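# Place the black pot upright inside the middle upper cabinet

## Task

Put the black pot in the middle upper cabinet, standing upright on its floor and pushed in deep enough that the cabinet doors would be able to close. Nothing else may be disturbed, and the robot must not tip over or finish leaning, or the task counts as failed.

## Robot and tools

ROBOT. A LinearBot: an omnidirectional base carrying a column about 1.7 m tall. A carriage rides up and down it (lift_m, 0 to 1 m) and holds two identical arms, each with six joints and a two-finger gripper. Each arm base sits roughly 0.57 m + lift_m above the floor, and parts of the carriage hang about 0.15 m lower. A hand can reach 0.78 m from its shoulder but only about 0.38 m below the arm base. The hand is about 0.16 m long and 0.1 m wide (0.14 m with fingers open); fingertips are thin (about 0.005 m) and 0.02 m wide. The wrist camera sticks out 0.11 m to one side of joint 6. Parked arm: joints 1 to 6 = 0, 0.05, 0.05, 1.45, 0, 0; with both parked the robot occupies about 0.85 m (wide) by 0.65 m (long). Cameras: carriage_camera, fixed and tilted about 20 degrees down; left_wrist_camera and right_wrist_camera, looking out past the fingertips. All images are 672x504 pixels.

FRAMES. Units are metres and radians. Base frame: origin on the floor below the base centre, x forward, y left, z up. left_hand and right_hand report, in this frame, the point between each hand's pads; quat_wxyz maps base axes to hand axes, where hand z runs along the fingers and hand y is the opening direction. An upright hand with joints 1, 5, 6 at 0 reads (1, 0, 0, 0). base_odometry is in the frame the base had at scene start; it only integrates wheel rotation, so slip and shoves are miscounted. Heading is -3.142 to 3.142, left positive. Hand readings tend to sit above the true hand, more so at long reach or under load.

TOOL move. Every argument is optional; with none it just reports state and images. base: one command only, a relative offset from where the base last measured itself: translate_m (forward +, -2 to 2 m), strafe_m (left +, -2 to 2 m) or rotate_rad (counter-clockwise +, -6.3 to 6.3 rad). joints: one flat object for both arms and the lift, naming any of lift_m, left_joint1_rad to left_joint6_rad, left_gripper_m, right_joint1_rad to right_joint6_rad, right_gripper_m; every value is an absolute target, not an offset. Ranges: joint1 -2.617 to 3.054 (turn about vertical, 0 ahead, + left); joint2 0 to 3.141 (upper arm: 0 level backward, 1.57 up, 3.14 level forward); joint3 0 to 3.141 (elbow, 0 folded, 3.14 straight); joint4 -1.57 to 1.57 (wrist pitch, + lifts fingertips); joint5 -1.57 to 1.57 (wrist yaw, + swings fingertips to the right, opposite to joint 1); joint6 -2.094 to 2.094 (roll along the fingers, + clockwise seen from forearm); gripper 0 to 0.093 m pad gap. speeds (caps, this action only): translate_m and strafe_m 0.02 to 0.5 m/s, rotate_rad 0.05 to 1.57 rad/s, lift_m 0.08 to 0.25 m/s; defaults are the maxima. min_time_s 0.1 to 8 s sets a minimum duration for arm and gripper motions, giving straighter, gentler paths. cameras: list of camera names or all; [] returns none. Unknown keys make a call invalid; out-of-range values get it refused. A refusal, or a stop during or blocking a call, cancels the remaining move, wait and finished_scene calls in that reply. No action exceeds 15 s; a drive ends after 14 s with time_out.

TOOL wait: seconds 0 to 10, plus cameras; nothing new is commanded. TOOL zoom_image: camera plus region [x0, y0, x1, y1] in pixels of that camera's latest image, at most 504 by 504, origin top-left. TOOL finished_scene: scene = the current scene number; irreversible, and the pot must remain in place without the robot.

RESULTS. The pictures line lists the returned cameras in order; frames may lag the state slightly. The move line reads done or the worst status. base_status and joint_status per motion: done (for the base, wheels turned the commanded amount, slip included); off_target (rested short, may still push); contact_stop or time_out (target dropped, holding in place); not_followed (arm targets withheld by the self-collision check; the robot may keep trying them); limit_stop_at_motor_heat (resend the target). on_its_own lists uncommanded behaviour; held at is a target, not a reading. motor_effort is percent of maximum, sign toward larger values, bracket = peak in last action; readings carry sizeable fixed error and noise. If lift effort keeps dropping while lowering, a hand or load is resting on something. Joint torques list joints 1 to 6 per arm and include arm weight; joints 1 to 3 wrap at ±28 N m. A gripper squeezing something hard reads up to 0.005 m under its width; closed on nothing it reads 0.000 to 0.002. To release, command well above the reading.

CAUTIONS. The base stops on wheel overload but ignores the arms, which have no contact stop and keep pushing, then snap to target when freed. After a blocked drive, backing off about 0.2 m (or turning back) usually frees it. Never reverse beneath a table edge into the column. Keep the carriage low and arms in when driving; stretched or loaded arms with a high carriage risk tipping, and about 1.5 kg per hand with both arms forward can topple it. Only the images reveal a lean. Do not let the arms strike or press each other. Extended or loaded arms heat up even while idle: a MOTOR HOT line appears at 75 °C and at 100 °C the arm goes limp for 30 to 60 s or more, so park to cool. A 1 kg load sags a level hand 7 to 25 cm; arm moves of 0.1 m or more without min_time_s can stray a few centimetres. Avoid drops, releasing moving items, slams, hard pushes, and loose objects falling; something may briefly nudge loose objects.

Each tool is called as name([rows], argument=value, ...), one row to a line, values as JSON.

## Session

move()

Scene clock: 0.00 s.
Joint torques (N m): no reading
base_odometry: x=+0.000 y=+0.000 heading=+0.000
base_status: not commanded
joint_positions: lift_m=+0.300 left_joint1_rad=+0.004 left_joint2_rad=+0.038 left_joint3_rad=+0.032 left_joint4_rad=+1.473 left_joint5_rad=+0.016 left_joint6_rad=-0.004 left_gripper_m=+0.09396 right_joint1_rad=-0.013 right_joint2_rad=+0.032 right_joint3_rad=+0.046 right_joint4_rad=+1.480 right_joint5_rad=-0.045 right_joint6_rad=-0.037 right_gripper_m=+0.09396
joint_status: not commanded
motor_effort: lift_m=+23 drive_wheels=-2
left_hand: x=+0.2496 y=+0.3008 z=+1.3008 quat_wxyz=(+0.999, +0.008, +0.052, +0.000) (m; base frame)
right_hand: x=+0.2418 y=-0.2960 z=+1.3045 quat_wxyz=(+0.999, -0.023, +0.038, -0.024) (m; base frame)
pictures: carriage_camera, left_wrist_camera, right_wrist_camera

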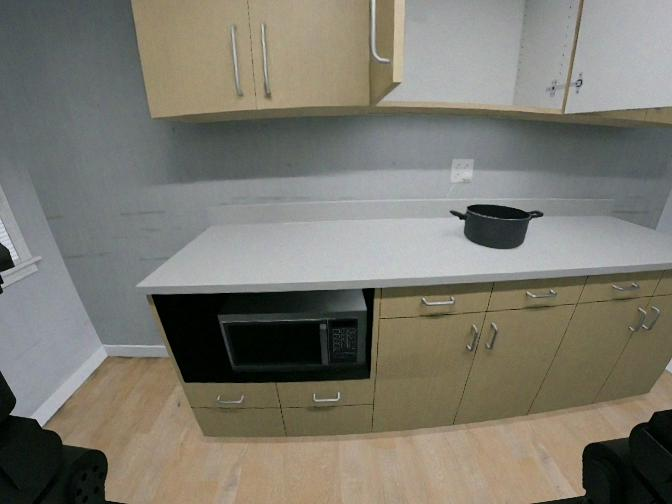

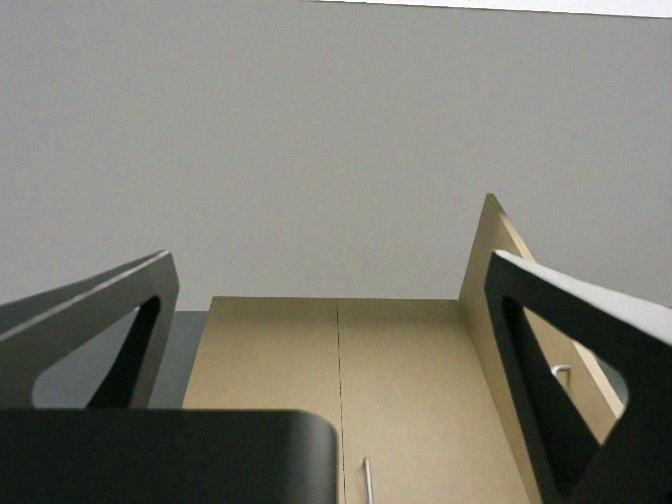

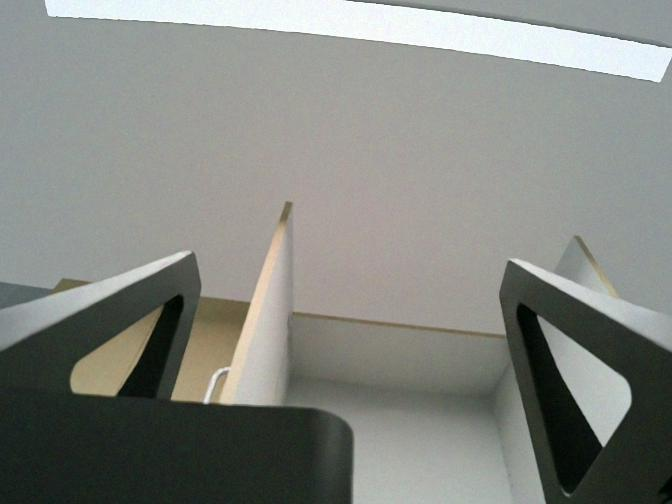

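zoom_image(camera="carriage_camera", region=[430, 180, 570, 280])

zoom_image(camera="carriage_camera", region=[340, 60, 672, 140])

zoom_image(camera="carriage_camera", region=[130, 240, 530, 310])

Scaled by 3.600 from the camera's 672x504 image, which has a finer 960x720 frame.

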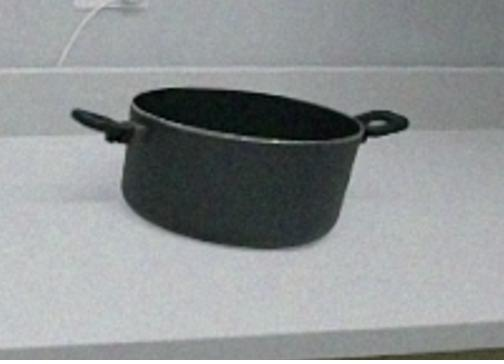

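Scaled by 1.518 from the camera's 672x504 image, which has a finer 960x720 frame.

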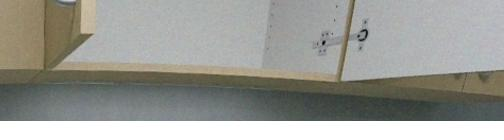

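Scaled by 1.260 from the camera's 672x504 image, which has a finer 960x720 frame.

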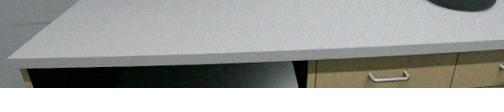

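move(base={"rotate_rad": -0.075}, joints={"lift_m": 0.4}, cameras=[])

move(base={"strafe_m": -0.56}, speeds={"strafe_m": 0.4}, cameras=["carriage_camera"])

zoom_image(camera="carriage_camera", region=[270, 200, 410, 300])

Scene clock: 5.80 s.
Joint torques (N m): left_arm=[-0.03 4.57 5.27 -0.22 0.01 0.02] | right_arm=[-0.13 4.66 4.9 -0.36 0.03 -0.01]
move: done
base_odometry: x=+0.000 y=+0.000 heading=-0.075
base_status: done
joint_positions: lift_m=+0.400 left_joint1_rad=+0.004 left_joint2_rad=+0.038 left_joint3_rad=+0.032 left_joint4_rad=+1.473 left_joint5_rad=+0.016 left_joint6_rad=-0.004 left_gripper_m=+0.09396 right_joint1_rad=-0.013 right_joint2_rad=+0.032 right_joint3_rad=+0.046 right_joint4_rad=+1.480 right_joint5_rad=-0.045 right_joint6_rad=-0.037 right_gripper_m=+0.09396
joint_status: all done
motor_effort: lift_m=+23(28) drive_wheels=-7(10)
left_hand: x=+0.2496 y=+0.3008 z=+1.4007 quat_wxyz=(+0.999, +0.008, +0.052, +0.000) (m; base frame)
right_hand: x=+0.2418 y=-0.2960 z=+1.4044 quat_wxyz=(+0.999, -0.023, +0.038, -0.024) (m; base frame)
pictures: none
No camera images: "cameras" was empty.

Scene clock: 9.17 s.
Joint torques (N m): left_arm=[-0.05 4.62 5.37 -0.21 0.03 0.04] | right_arm=[-0.08 4.68 4.93 -0.35 0.01 0]
move: done
base_odometry: x=-0.042 y=-0.558 heading=-0.075
base_status: done
joint_positions: lift_m=+0.400 left_joint1_rad=+0.005 left_joint2_rad=+0.038 left_joint3_rad=+0.032 left_joint4_rad=+1.473 left_joint5_rad=+0.016 left_joint6_rad=-0.004 left_gripper_m=+0.09396 right_joint1_rad=-0.012 right_joint2_rad=+0.032 right_joint3_rad=+0.046 right_joint4_rad=+1.480 right_joint5_rad=-0.045 right_joint6_rad=-0.037 right_gripper_m=+0.09396
joint_status: not commanded
motor_effort: lift_m=+23(23) drive_wheels=-4(10)
left_hand: x=+0.2496 y=+0.3008 z=+1.4007 quat_wxyz=(+0.999, +0.008, +0.052, +0.000) (m; base frame)
right_hand: x=+0.2418 y=-0.2959 z=+1.4044 quat_wxyz=(+0.999, -0.023, +0.038, -0.024) (m; base frame)
pictures: carriage_camera

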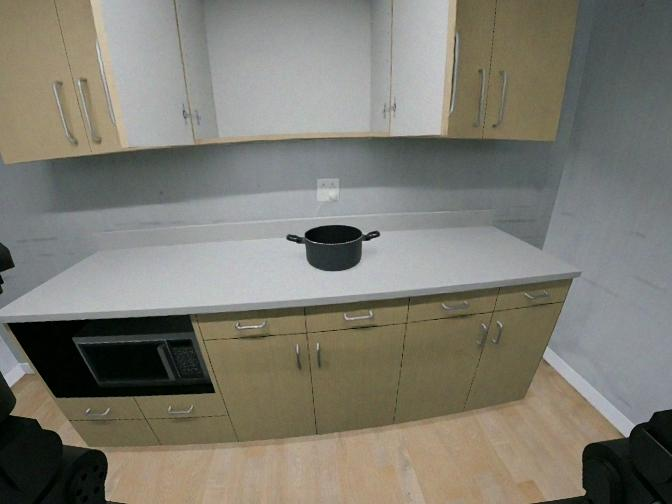

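Scaled by 3.600 from the camera's 672x504 image, which has a finer 960x720 frame.

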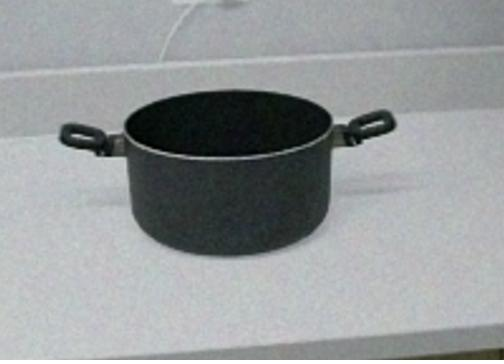

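zoom_image(camera="carriage_camera", region=[0, 280, 300, 340])

zoom_image(camera="carriage_camera", region=[380, 250, 600, 310])

zoom_image(camera="carriage_camera", region=[90, 90, 470, 170])

Scaled by 1.680 from the camera's 672x504 image, which has a finer 960x720 frame.

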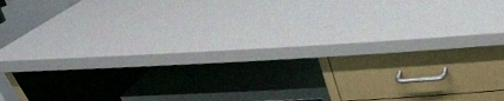

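Scaled by 2.291 from the camera's 672x504 image, which has a finer 960x720 frame.

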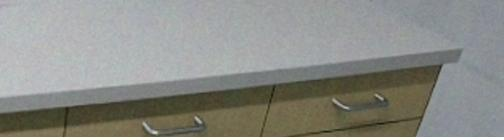

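Scaled by 1.326 from the camera's 672x504 image, which has a finer 960x720 frame.

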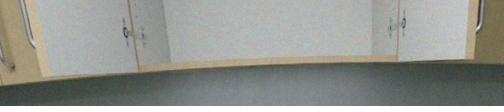

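move(base={"rotate_rad": 0.066}, cameras=[])

move(base={"strafe_m": -0.045}, cameras=["carriage_camera"])

zoom_image(camera="carriage_camera", region=[280, 210, 390, 290])

zoom_image(camera="carriage_camera", region=[130, 260, 330, 340])

zoom_image(camera="carriage_camera", region=[330, 250, 530, 330])

Scene clock: 15.83 s.
Joint torques (N m): left_arm=[-0.12 4.63 5.34 -0.21 0.01 0.03] | right_arm=[-0.12 4.64 4.9 -0.35 0.01 0]
move: done
base_odometry: x=-0.042 y=-0.559 heading=-0.009
base_status: done
joint_positions: lift_m=+0.400 left_joint1_rad=+0.005 left_joint2_rad=+0.038 left_joint3_rad=+0.032 left_joint4_rad=+1.473 left_joint5_rad=+0.016 left_joint6_rad=-0.004 left_gripper_m=+0.09396 right_joint1_rad=-0.012 right_joint2_rad=+0.032 right_joint3_rad=+0.046 right_joint4_rad=+1.480 right_joint5_rad=-0.045 right_joint6_rad=-0.037 right_gripper_m=+0.09396
joint_status: not commanded
motor_effort: lift_m=+23(23) drive_wheels=-4(9)
left_hand: x=+0.2496 y=+0.3008 z=+1.4007 quat_wxyz=(+0.999, +0.008, +0.052, +0.000) (m; base frame)
right_hand: x=+0.2418 y=-0.2959 z=+1.4044 quat_wxyz=(+0.999, -0.023, +0.038, -0.024) (m; base frame)
pictures: none
No camera images: "cameras" was empty.

Scene clock: 16.97 s.
Joint torques (N m): left_arm=[-0.14 4.57 5.35 -0.21 0.03 0.03] | right_arm=[-0.24 4.71 4.85 -0.33 0.01 -0.02]
move: done
base_odometry: x=-0.043 y=-0.604 heading=-0.009
base_status: done
joint_positions: lift_m=+0.400 left_joint1_rad=+0.005 left_joint2_rad=+0.038 left_joint3_rad=+0.032 left_joint4_rad=+1.473 left_joint5_rad=+0.016 left_joint6_rad=-0.004 left_gripper_m=+0.09396 right_joint1_rad=-0.012 right_joint2_rad=+0.032 right_joint3_rad=+0.046 right_joint4_rad=+1.480 right_joint5_rad=-0.045 right_joint6_rad=-0.037 right_gripper_m=+0.09396
joint_status: not commanded
motor_effort: lift_m=+23(23) drive_wheels=-7(12)
left_hand: x=+0.2496 y=+0.3008 z=+1.4007 quat_wxyz=(+0.999, +0.008, +0.052, +0.000) (m; base frame)
right_hand: x=+0.2418 y=-0.2959 z=+1.4044 quat_wxyz=(+0.999, -0.023, +0.038, -0.024) (m; base frame)
pictures: carriage_camera

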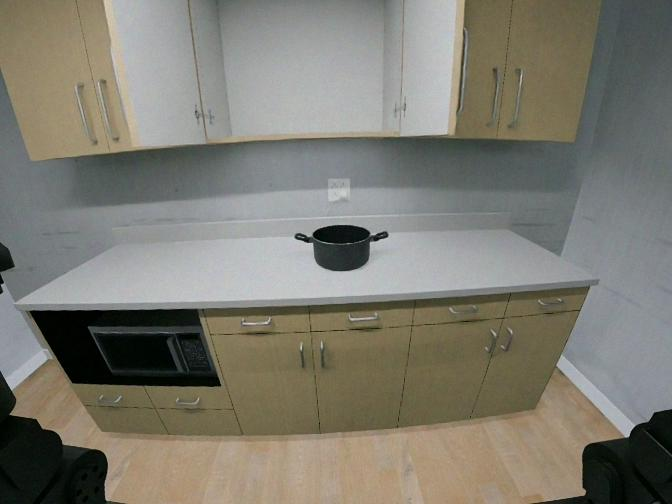

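Scaled by 4.582 from the camera's 672x504 image, which has a finer 960x720 frame.

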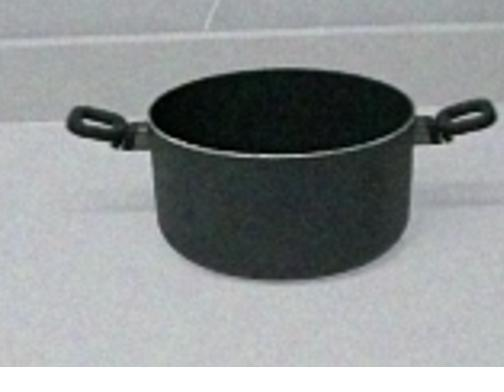

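Scaled by 2.520 from the camera's 672x504 image, which has a finer 960x720 frame.

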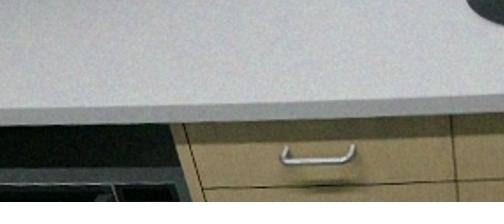

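Scaled by 2.520 from the camera's 672x504 image, which has a finer 960x720 frame.

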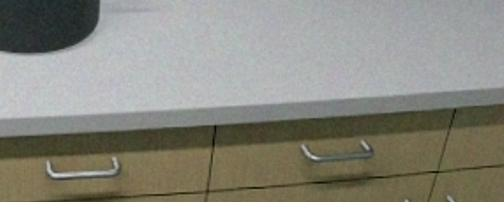

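move(base={"translate_m": 0.2}, joints={"lift_m": 0.044}, speeds={"translate_m": 0.25}, cameras=["carriage_camera"])

zoom_image(camera="carriage_camera", region=[270, 180, 410, 280])

Scene clock: 22.67 s.
Joint torques (N m): left_arm=[-0.2 4.62 5.33 -0.25 0.01 0.03] | right_arm=[-0.12 4.7 4.89 -0.36 0.01 -0.02]
move: done
base_odometry: x=+0.157 y=-0.606 heading=-0.009
base_status: done
joint_positions: lift_m=+0.044 left_joint1_rad=+0.005 left_joint2_rad=+0.038 left_joint3_rad=+0.032 left_joint4_rad=+1.473 left_joint5_rad=+0.016 left_joint6_rad=-0.004 left_gripper_m=+0.09396 right_joint1_rad=-0.012 right_joint2_rad=+0.032 right_joint3_rad=+0.046 right_joint4_rad=+1.480 right_joint5_rad=-0.045 right_joint6_rad=-0.037 right_gripper_m=+0.09396
joint_status: all done
motor_effort: lift_m=+21(21) drive_wheels=-4(11)
left_hand: x=+0.2494 y=+0.3008 z=+1.0451 quat_wxyz=(+0.999, +0.008, +0.051, +0.000) (m; base frame)
right_hand: x=+0.2419 y=-0.2959 z=+1.0487 quat_wxyz=(+0.999, -0.023, +0.038, -0.024) (m; base frame)
pictures: carriage_camera

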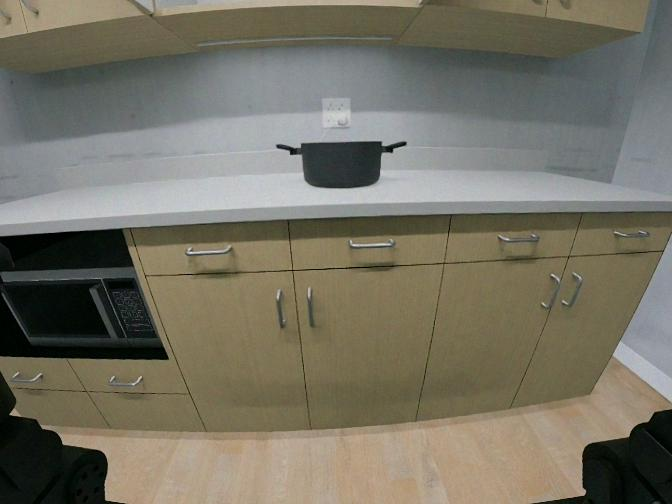

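Scaled by 3.600 from the camera's 672x504 image, which has a finer 960x720 frame.

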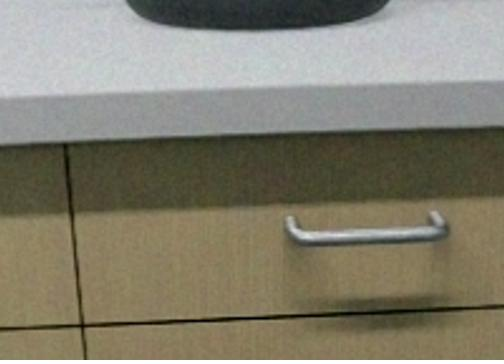

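move(joints={"left_joint1_rad": -0.3224, "left_joint2_rad": 2.0622, "left_joint3_rad": 2.1498, "left_joint4_rad": -0.0876, "left_joint5_rad": -0.3224, "left_joint6_rad": -1.57, "right_joint1_rad": 0.3224, "right_joint2_rad": 2.0622, "right_joint3_rad": 2.185, "right_joint4_rad": -0.0876, "right_joint5_rad": 0.3224, "right_joint6_rad": 1.57, "left_gripper_m": 0.093, "right_gripper_m": 0.093}, min_time_s=2.0)

Scene clock: 26.23 s.
Joint torques (N m): left_arm=[-0.38 -14.39 9.36 2.27 -0.12 0] | right_arm=[0.03 -13.07 8.66 1.94 0.16 0.06]
move: done
base_odometry: x=+0.157 y=-0.606 heading=-0.009
base_status: not commanded
joint_positions: lift_m=+0.044 left_joint1_rad=-0.319 left_joint2_rad=+2.068 left_joint3_rad=+2.120 left_joint4_rad=-0.086 left_joint5_rad=-0.308 left_joint6_rad=-1.559 left_gripper_m=+0.09313 right_joint1_rad=+0.321 right_joint2_rad=+2.068 right_joint3_rad=+2.151 right_joint4_rad=-0.089 right_joint5_rad=+0.307 right_joint6_rad=+1.555 right_gripper_m=+0.09311
joint_status: all done
motor_effort: lift_m=+21(21) drive_wheels=-4(5)
left_hand: x=+0.8326 y=+0.1569 z=+1.0286 quat_wxyz=(+0.495, -0.499, +0.516, -0.489) (m; base frame)
right_hand: x=+0.8304 y=-0.1565 z=+1.0423 quat_wxyz=(+0.500, +0.494, +0.509, +0.497) (m; base frame)
pictures: carriage_camera, left_wrist_camera, right_wrist_camera

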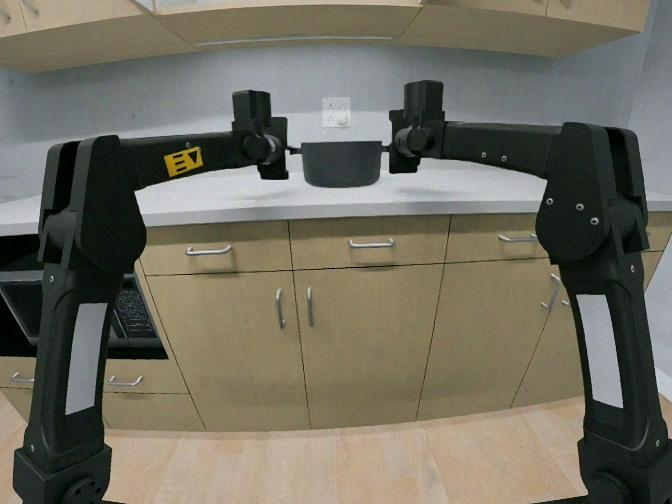

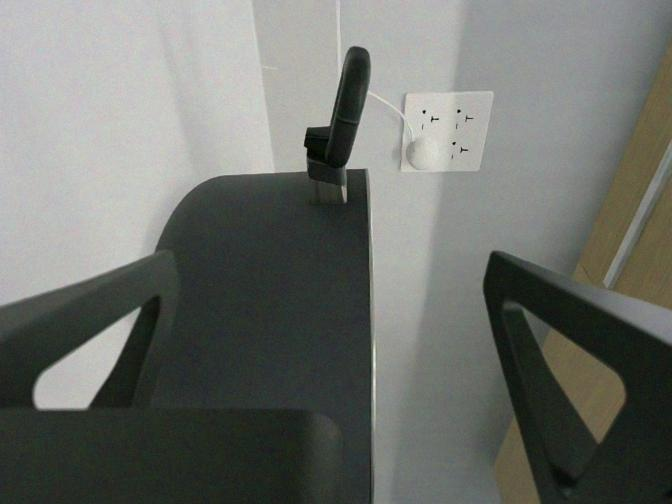

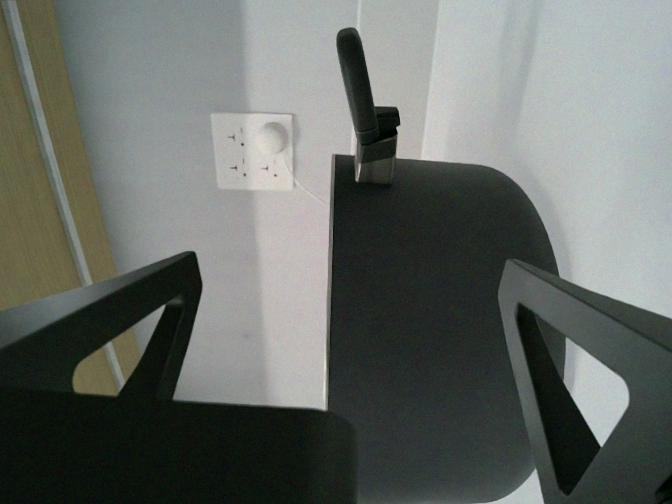

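move(base={"translate_m": 0.1}, speeds={"translate_m": 0.12}, cameras=["left_wrist_camera", "right_wrist_camera"])

Scene clock: 28.67 s.
Joint torques (N m): left_arm=[-0.34 -14.45 9.42 2.33 -0.08 -0.01] | right_arm=[0.08 -12.98 8.59 1.95 0.11 0.05]
move: done
base_odometry: x=+0.257 y=-0.607 heading=-0.009
base_status: done
joint_positions: lift_m=+0.044 left_joint1_rad=-0.320 left_joint2_rad=+2.068 left_joint3_rad=+2.120 left_joint4_rad=-0.091 left_joint5_rad=-0.310 left_joint6_rad=-1.560 left_gripper_m=+0.09313 right_joint1_rad=+0.321 right_joint2_rad=+2.068 right_joint3_rad=+2.151 right_joint4_rad=-0.094 right_joint5_rad=+0.309 right_joint6_rad=+1.556 right_gripper_m=+0.09311
joint_status: not commanded
motor_effort: lift_m=+21(21) drive_wheels=-5(8)
left_hand: x=+0.8325 y=+0.1570 z=+1.0274 quat_wxyz=(+0.494, -0.501, +0.517, -0.487) (m; base frame)
right_hand: x=+0.8304 y=-0.1569 z=+1.0409 quat_wxyz=(+0.499, +0.495, +0.510, +0.495) (m; base frame)
pictures: left_wrist_camera, right_wrist_camera

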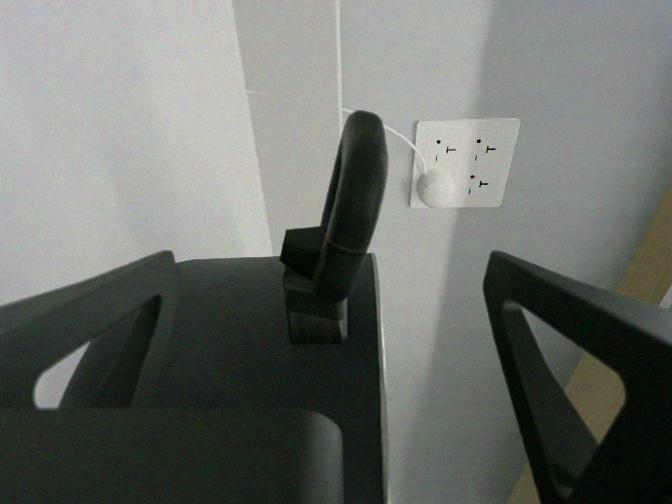

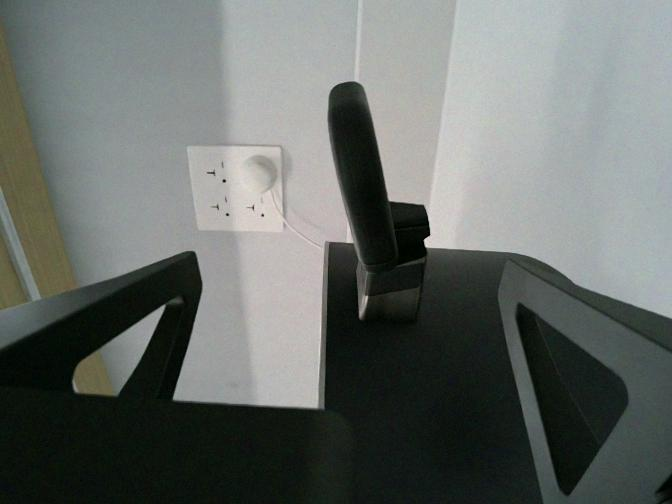

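move(base={"translate_m": 0.022}, speeds={"translate_m": 0.08}, cameras=["left_wrist_camera", "right_wrist_camera"])

Scene clock: 30.53 s.
Joint torques (N m): left_arm=[-0.31 -14.53 9.29 2.36 -0.1 -0.01] | right_arm=[0.09 -13.07 8.5 2 0.16 0.05]
move: done
base_odometry: x=+0.279 y=-0.607 heading=-0.010
base_status: done
joint_positions: lift_m=+0.044 left_joint1_rad=-0.320 left_joint2_rad=+2.069 left_joint3_rad=+2.121 left_joint4_rad=-0.094 left_joint5_rad=-0.312 left_joint6_rad=-1.560 left_gripper_m=+0.09313 right_joint1_rad=+0.320 right_joint2_rad=+2.069 right_joint3_rad=+2.152 right_joint4_rad=-0.097 right_joint5_rad=+0.310 right_joint6_rad=+1.557 right_gripper_m=+0.09311
joint_status: not commanded
motor_effort: lift_m=+21(21) drive_wheels=-5(9)
left_hand: x=+0.8328 y=+0.1571 z=+1.0260 quat_wxyz=(+0.494, -0.502, +0.518, -0.486) (m; base frame)
right_hand: x=+0.8306 y=-0.1572 z=+1.0404 quat_wxyz=(+0.499, +0.496, +0.511, +0.494) (m; base frame)
pictures: left_wrist_camera, right_wrist_camera

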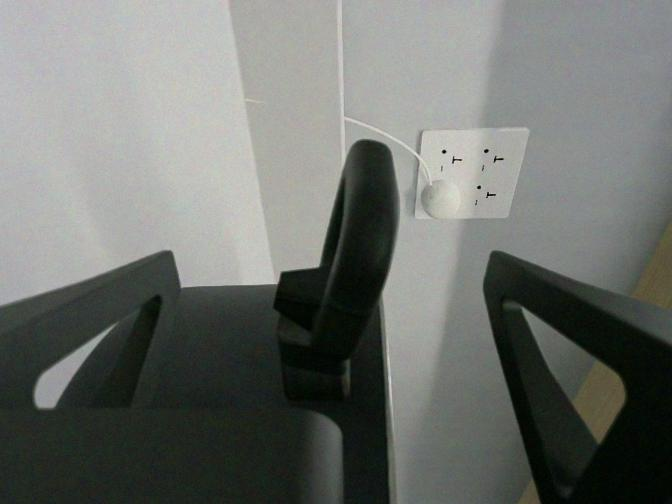

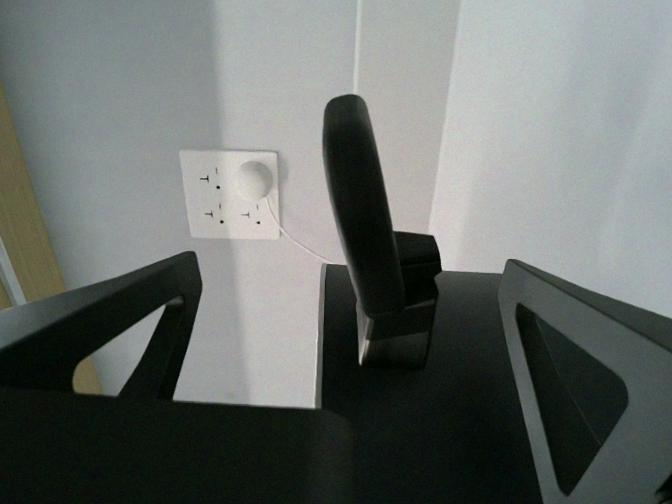

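move(base={"translate_m": 0.008}, speeds={"translate_m": 0.05}, cameras=[])

move(joints={"left_gripper_m": 0.008, "right_gripper_m": 0.008}, min_time_s=0.8)

Scene clock: 33.27 s.
Joint torques (N m): left_arm=[-0.38 -14.64 9.25 2.37 -0.07 0] | right_arm=[0.06 -13.19 8.54 2.03 0.13 0.05]
move: done
base_odometry: x=+0.287 y=-0.607 heading=-0.010
base_status: done
joint_positions: lift_m=+0.044 left_joint1_rad=-0.320 left_joint2_rad=+2.069 left_joint3_rad=+2.121 left_joint4_rad=-0.095 left_joint5_rad=-0.312 left_joint6_rad=-1.560 left_gripper_m=+0.09313 right_joint1_rad=+0.320 right_joint2_rad=+2.069 right_joint3_rad=+2.152 right_joint4_rad=-0.098 right_joint5_rad=+0.310 right_joint6_rad=+1.557 right_gripper_m=+0.09311
joint_status: not commanded
motor_effort: lift_m=+21(21) drive_wheels=-3(8)
left_hand: x=+0.8328 y=+0.1571 z=+1.0259 quat_wxyz=(+0.494, -0.502, +0.518, -0.485) (m; base frame)
right_hand: x=+0.8306 y=-0.1572 z=+1.0403 quat_wxyz=(+0.499, +0.496, +0.511, +0.494) (m; base frame)
pictures: none
No camera images: "cameras" was empty.

Scene clock: 34.37 s.
Joint torques (N m): left_arm=[-0.31 -14.64 8.81 2.68 -0.09 -0.47] | right_arm=[0.05 -14.06 8.53 2.35 0.14 0.11]
move: off_target
base_odometry: x=+0.287 y=-0.607 heading=-0.010
base_status: not commanded
joint_positions: lift_m=+0.044 left_joint1_rad=-0.320 left_joint2_rad=+2.070 left_joint3_rad=+2.126 left_joint4_rad=-0.122 left_joint5_rad=-0.312 left_joint6_rad=-1.519 left_gripper_m=+0.02398 right_joint1_rad=+0.320 right_joint2_rad=+2.077 right_joint3_rad=+2.152 right_joint4_rad=-0.128 right_joint5_rad=+0.312 right_joint6_rad=+1.552 right_gripper_m=+0.02239
joint_status: left_gripper_m off_target (ended at +0.02400, target +0.00800); right_gripper_m off_target (ended at +0.02242, target +0.00800)
motor_effort: lift_m=+21(21) drive_wheels=-4(5)
left_hand: x=+0.8324 y=+0.1572 z=+1.0216 quat_wxyz=(+0.500, -0.495, +0.535, -0.468) (m; base frame)
right_hand: x=+0.8327 y=-0.1568 z=+1.0283 quat_wxyz=(+0.494, +0.501, +0.523, +0.481) (m; base frame)
pictures: carriage_camera, left_wrist_camera, right_wrist_camera

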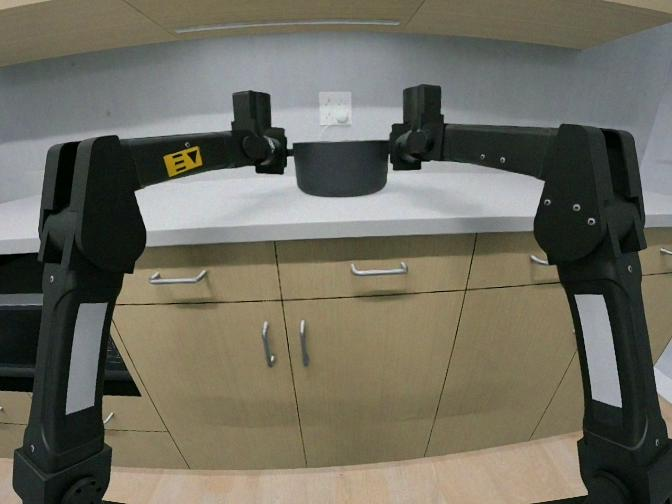

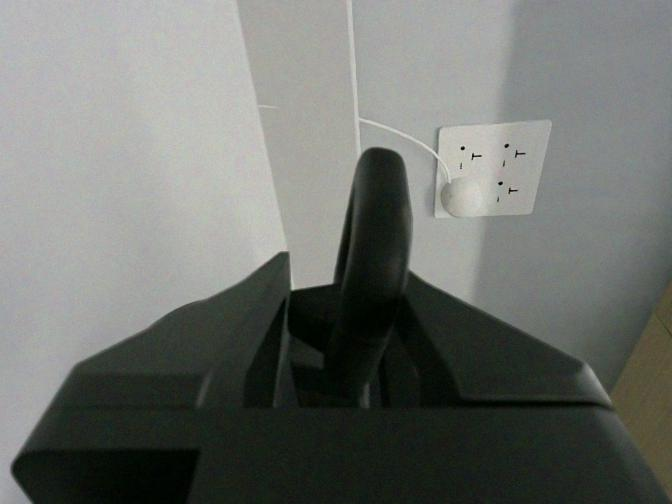

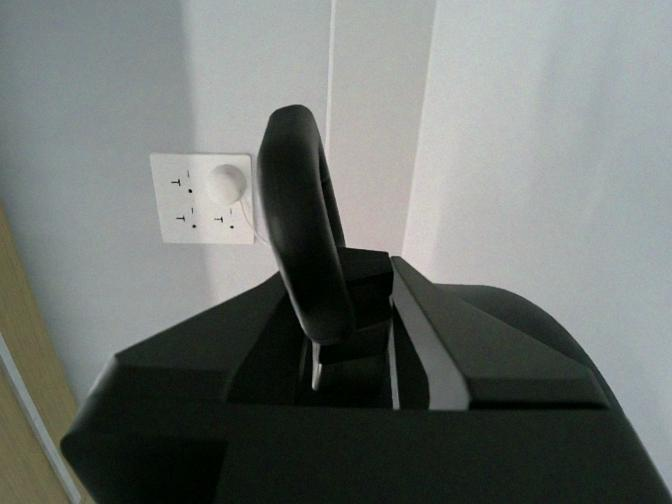

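move(joints={"lift_m": 0.14, "left_joint4_rad": 0.18, "right_joint4_rad": 0.155}, speeds={"lift_m": 0.09}, min_time_s=1.0)

Scene clock: 36.37 s.
Joint torques (N m): left_arm=[-0.44 -19.77 9.52 4.59 0 -0.38] | right_arm=[0.5 -18.4 8.58 3.91 0.03 0.35]
move: off_target
base_odometry: x=+0.287 y=-0.607 heading=-0.010
base_status: not commanded
joint_positions: lift_m=+0.140 left_joint1_rad=-0.318 left_joint2_rad=+2.115 left_joint3_rad=+2.119 left_joint4_rad=-0.025 left_joint5_rad=-0.321 left_joint6_rad=-1.526 left_gripper_m=+0.02300 right_joint1_rad=+0.316 right_joint2_rad=+2.115 right_joint3_rad=+2.152 right_joint4_rad=-0.029 right_joint5_rad=+0.318 right_joint6_rad=+1.532 right_gripper_m=+0.02239
joint_status: left_joint4_rad off_target (ended at -0.025, target +0.180); right_joint4_rad off_target (ended at -0.029, target +0.155); the others done
motor_effort: lift_m=+25(28) drive_wheels=-1(5)
left_hand: x=+0.8461 y=+0.1550 z=+1.1089 quat_wxyz=(+0.508, -0.493, +0.517, -0.481) (m; base frame)
right_hand: x=+0.8445 y=-0.1568 z=+1.1242 quat_wxyz=(+0.512, +0.489, +0.507, +0.492) (m; base frame)
pictures: carriage_camera, left_wrist_camera, right_wrist_camera

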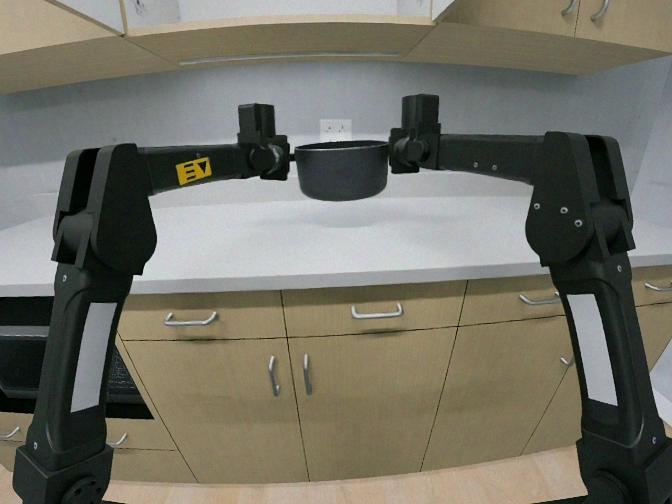

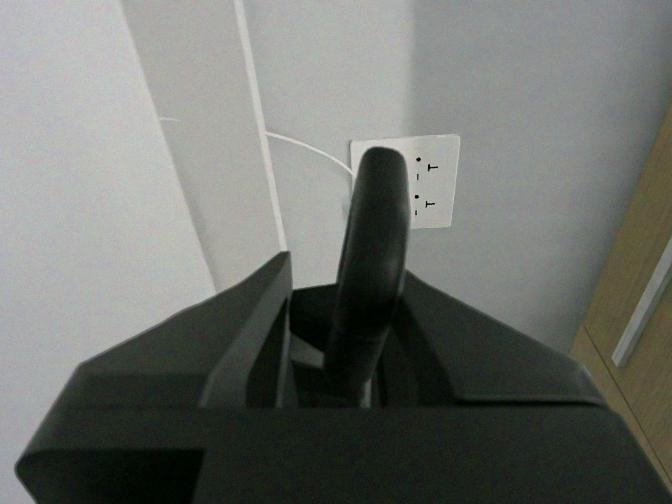

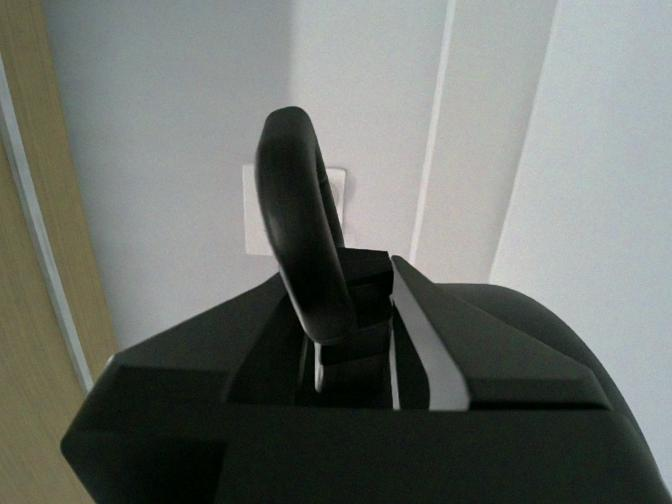

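move(base={"translate_m": -0.5}, joints={"lift_m": 0.3, "left_joint3_rad": 2.175, "left_joint4_rad": 0.155}, speeds={"translate_m": 0.3, "lift_m": 0.1}, cameras=[])

move(base={"rotate_rad": 0.057}, joints={"lift_m": 0.64}, speeds={"rotate_rad": 0.3, "lift_m": 0.2})

Scene clock: 41.33 s.
Joint torques (N m): left_arm=[-0.55 -20.57 11.89 4.39 0 -0.39] | right_arm=[0.54 -19.07 8.88 3.98 0.04 0.32]
move: off_target
base_odometry: x=-0.213 y=-0.602 heading=-0.010
base_status: done
joint_positions: lift_m=+0.300 left_joint1_rad=-0.317 left_joint2_rad=+2.123 left_joint3_rad=+2.119 left_joint4_rad=-0.033 left_joint5_rad=-0.321 left_joint6_rad=-1.526 left_gripper_m=+0.02300 right_joint1_rad=+0.314 right_joint2_rad=+2.122 right_joint3_rad=+2.149 right_joint4_rad=-0.033 right_joint5_rad=+0.318 right_joint6_rad=+1.532 right_gripper_m=+0.02239
joint_status: left_joint4_rad off_target (ended at -0.034, target +0.155); the others done
motor_effort: lift_m=+24(29) drive_wheels=-3(12)
left_hand: x=+0.8482 y=+0.1551 z=+1.2623 quat_wxyz=(+0.506, -0.495, +0.522, -0.476) (m; base frame)
right_hand: x=+0.8469 y=-0.1571 z=+1.2774 quat_wxyz=(+0.510, +0.492, +0.511, +0.487) (m; base frame)
pictures: none
No camera images: "cameras" was empty.

Scene clock: 43.67 s.
Joint torques (N m): left_arm=[-0.66 -21.65 11.9 4.39 0.02 -0.33] | right_arm=[0.29 -19.25 9.24 3.99 -0.08 0.38]
move: done
base_odometry: x=-0.213 y=-0.602 heading=+0.046
base_status: done
joint_positions: lift_m=+0.640 left_joint1_rad=-0.317 left_joint2_rad=+2.132 left_joint3_rad=+2.119 left_joint4_rad=-0.030 left_joint5_rad=-0.324 left_joint6_rad=-1.531 left_gripper_m=+0.02299 right_joint1_rad=+0.317 right_joint2_rad=+2.124 right_joint3_rad=+2.145 right_joint4_rad=-0.034 right_joint5_rad=+0.328 right_joint6_rad=+1.528 right_gripper_m=+0.02239
joint_status: all done
motor_effort: lift_m=+24(30) drive_wheels=-8(10)
left_hand: x=+0.8509 y=+0.1553 z=+1.5973 quat_wxyz=(+0.504, -0.498, +0.522, -0.474) (m; base frame)
right_hand: x=+0.8471 y=-0.1569 z=+1.6143 quat_wxyz=(+0.511, +0.494, +0.512, +0.482) (m; base frame)
pictures: carriage_camera, left_wrist_camera, right_wrist_camera

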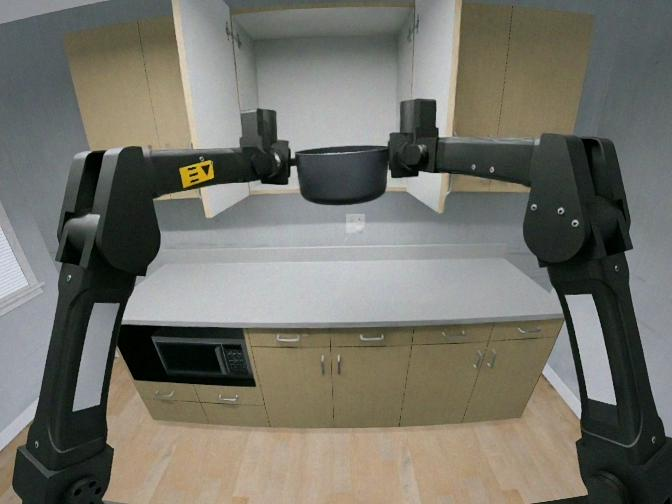

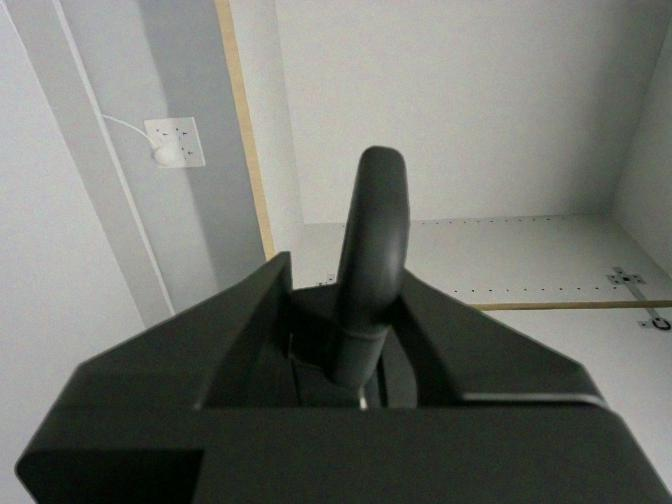

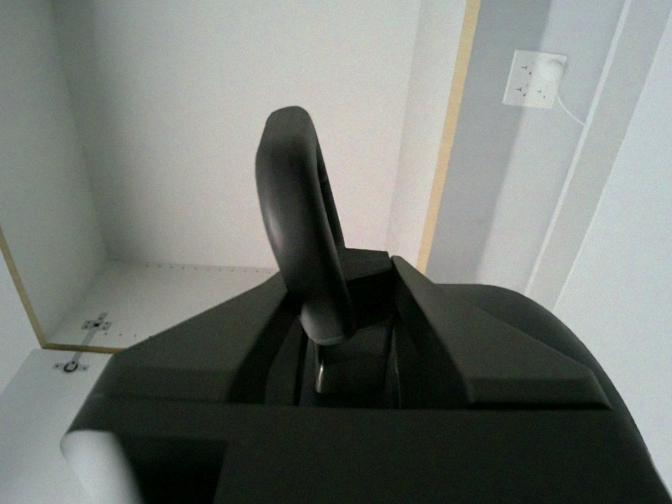

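zoom_image(camera="carriage_camera", region=[180, 160, 300, 230])

zoom_image(camera="carriage_camera", region=[370, 160, 490, 230])

zoom_image(camera="carriage_camera", region=[110, 290, 340, 360])

zoom_image(camera="carriage_camera", region=[330, 290, 560, 360])

Scaled by 4.200 from the camera's 672x504 image, which has a finer 960x720 frame.

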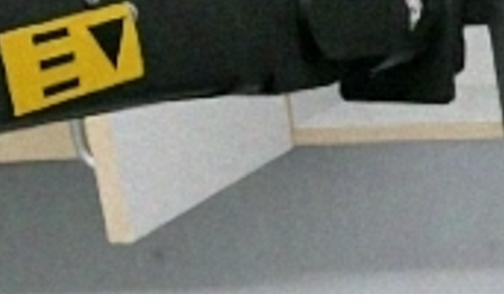

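Scaled by 4.200 from the camera's 672x504 image, which has a finer 960x720 frame.

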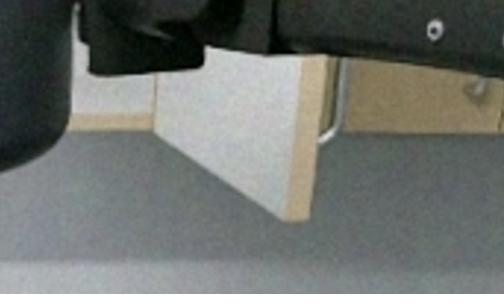

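Scaled by 2.191 from the camera's 672x504 image, which has a finer 960x720 frame.

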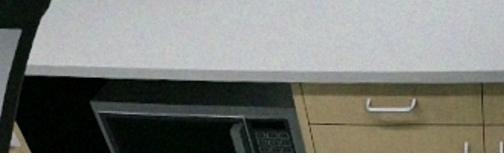

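Scaled by 2.191 from the camera's 672x504 image, which has a finer 960x720 frame.

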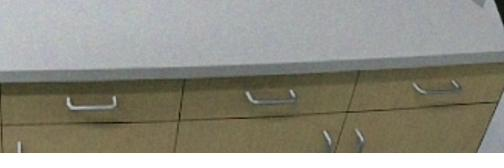

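move(base={"strafe_m": 0.056}, joints={"left_joint3_rad": 2.195, "left_joint4_rad": 0.14}, speeds={"strafe_m": 0.2}, min_time_s=0.8, cameras=["carriage_camera"])

zoom_image(camera="carriage_camera", region=[180, 120, 480, 230])

Scene clock: 51.00 s.
Joint torques (N m): left_arm=[-0.62 -21.6 13.5 4.25 0.04 -0.32] | right_arm=[0.34 -19.33 9.2 3.98 -0.08 0.37]
move: off_target
base_odometry: x=-0.215 y=-0.546 heading=+0.046
base_status: done
joint_positions: lift_m=+0.640 left_joint1_rad=-0.317 left_joint2_rad=+2.132 left_joint3_rad=+2.121 left_joint4_rad=-0.035 left_joint5_rad=-0.324 left_joint6_rad=-1.531 left_gripper_m=+0.02299 right_joint1_rad=+0.317 right_joint2_rad=+2.124 right_joint3_rad=+2.145 right_joint4_rad=-0.035 right_joint5_rad=+0.328 right_joint6_rad=+1.528 right_gripper_m=+0.02239
joint_status: left_joint3_rad off_target (ended at +2.121, target +2.195); left_joint4_rad off_target (ended at -0.035, target +0.140)
motor_effort: lift_m=+24(24) drive_wheels=-5(10)
left_hand: x=+0.8507 y=+0.1554 z=+1.5972 quat_wxyz=(+0.504, -0.499, +0.523, -0.473) (m; base frame)
right_hand: x=+0.8470 y=-0.1567 z=+1.6142 quat_wxyz=(+0.511, +0.494, +0.512, +0.482) (m; base frame)
pictures: carriage_camera

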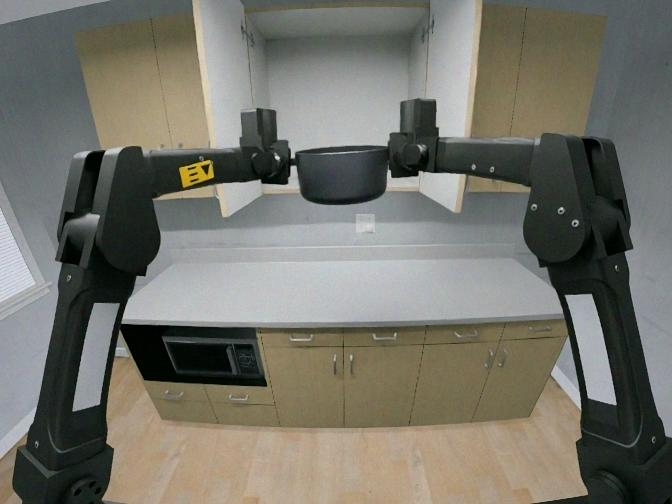

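Scaled by 1.680 from the camera's 672x504 image, which has a finer 960x720 frame.

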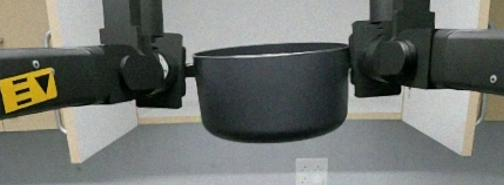

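move(base={"translate_m": 0.6}, speeds={"translate_m": 0.25})

Scene clock: 57.83 s.
Joint torques (N m): left_arm=[-0.59 -21.67 13.22 4.35 0.05 -0.31] | right_arm=[0.23 -19.28 9.16 4.02 -0.06 0.36]
move: done
base_odometry: x=+0.384 y=-0.518 heading=+0.047
base_status: done
joint_positions: lift_m=+0.640 left_joint1_rad=-0.317 left_joint2_rad=+2.132 left_joint3_rad=+2.124 left_joint4_rad=-0.043 left_joint5_rad=-0.324 left_joint6_rad=-1.531 left_gripper_m=+0.02299 right_joint1_rad=+0.317 right_joint2_rad=+2.124 right_joint3_rad=+2.145 right_joint4_rad=-0.038 right_joint5_rad=+0.328 right_joint6_rad=+1.528 right_gripper_m=+0.02239
joint_status: not commanded
motor_effort: lift_m=+24(24) drive_wheels=-7(10)
left_hand: x=+0.8505 y=+0.1555 z=+1.5967 quat_wxyz=(+0.503, -0.500, +0.524, -0.472) (m; base frame)
right_hand: x=+0.8470 y=-0.1567 z=+1.6133 quat_wxyz=(+0.510, +0.495, +0.513, +0.481) (m; base frame)
pictures: carriage_camera, left_wrist_camera, right_wrist_camera

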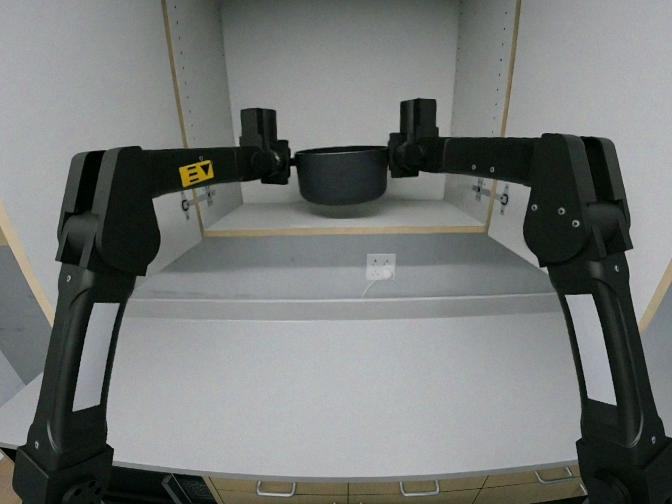

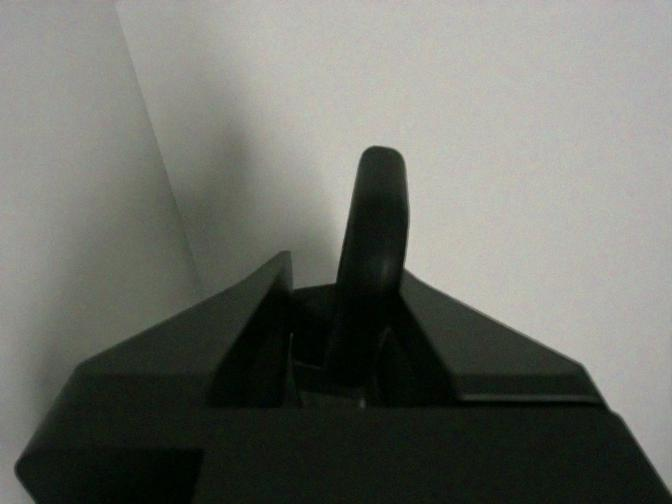

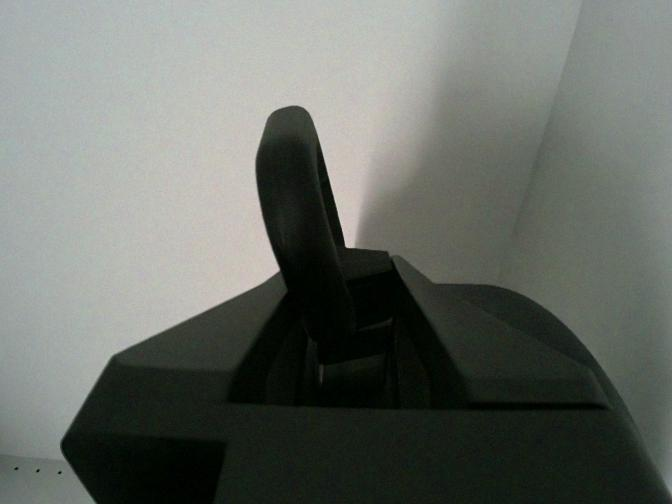

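zoom_image(camera="carriage_camera", region=[180, 130, 510, 250])

Scaled by 1.527 from the camera's 672x504 image, which has a finer 960x720 frame.

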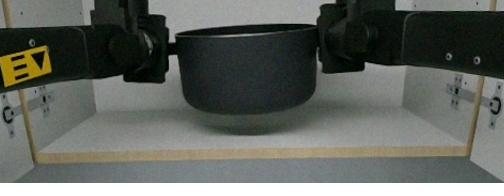

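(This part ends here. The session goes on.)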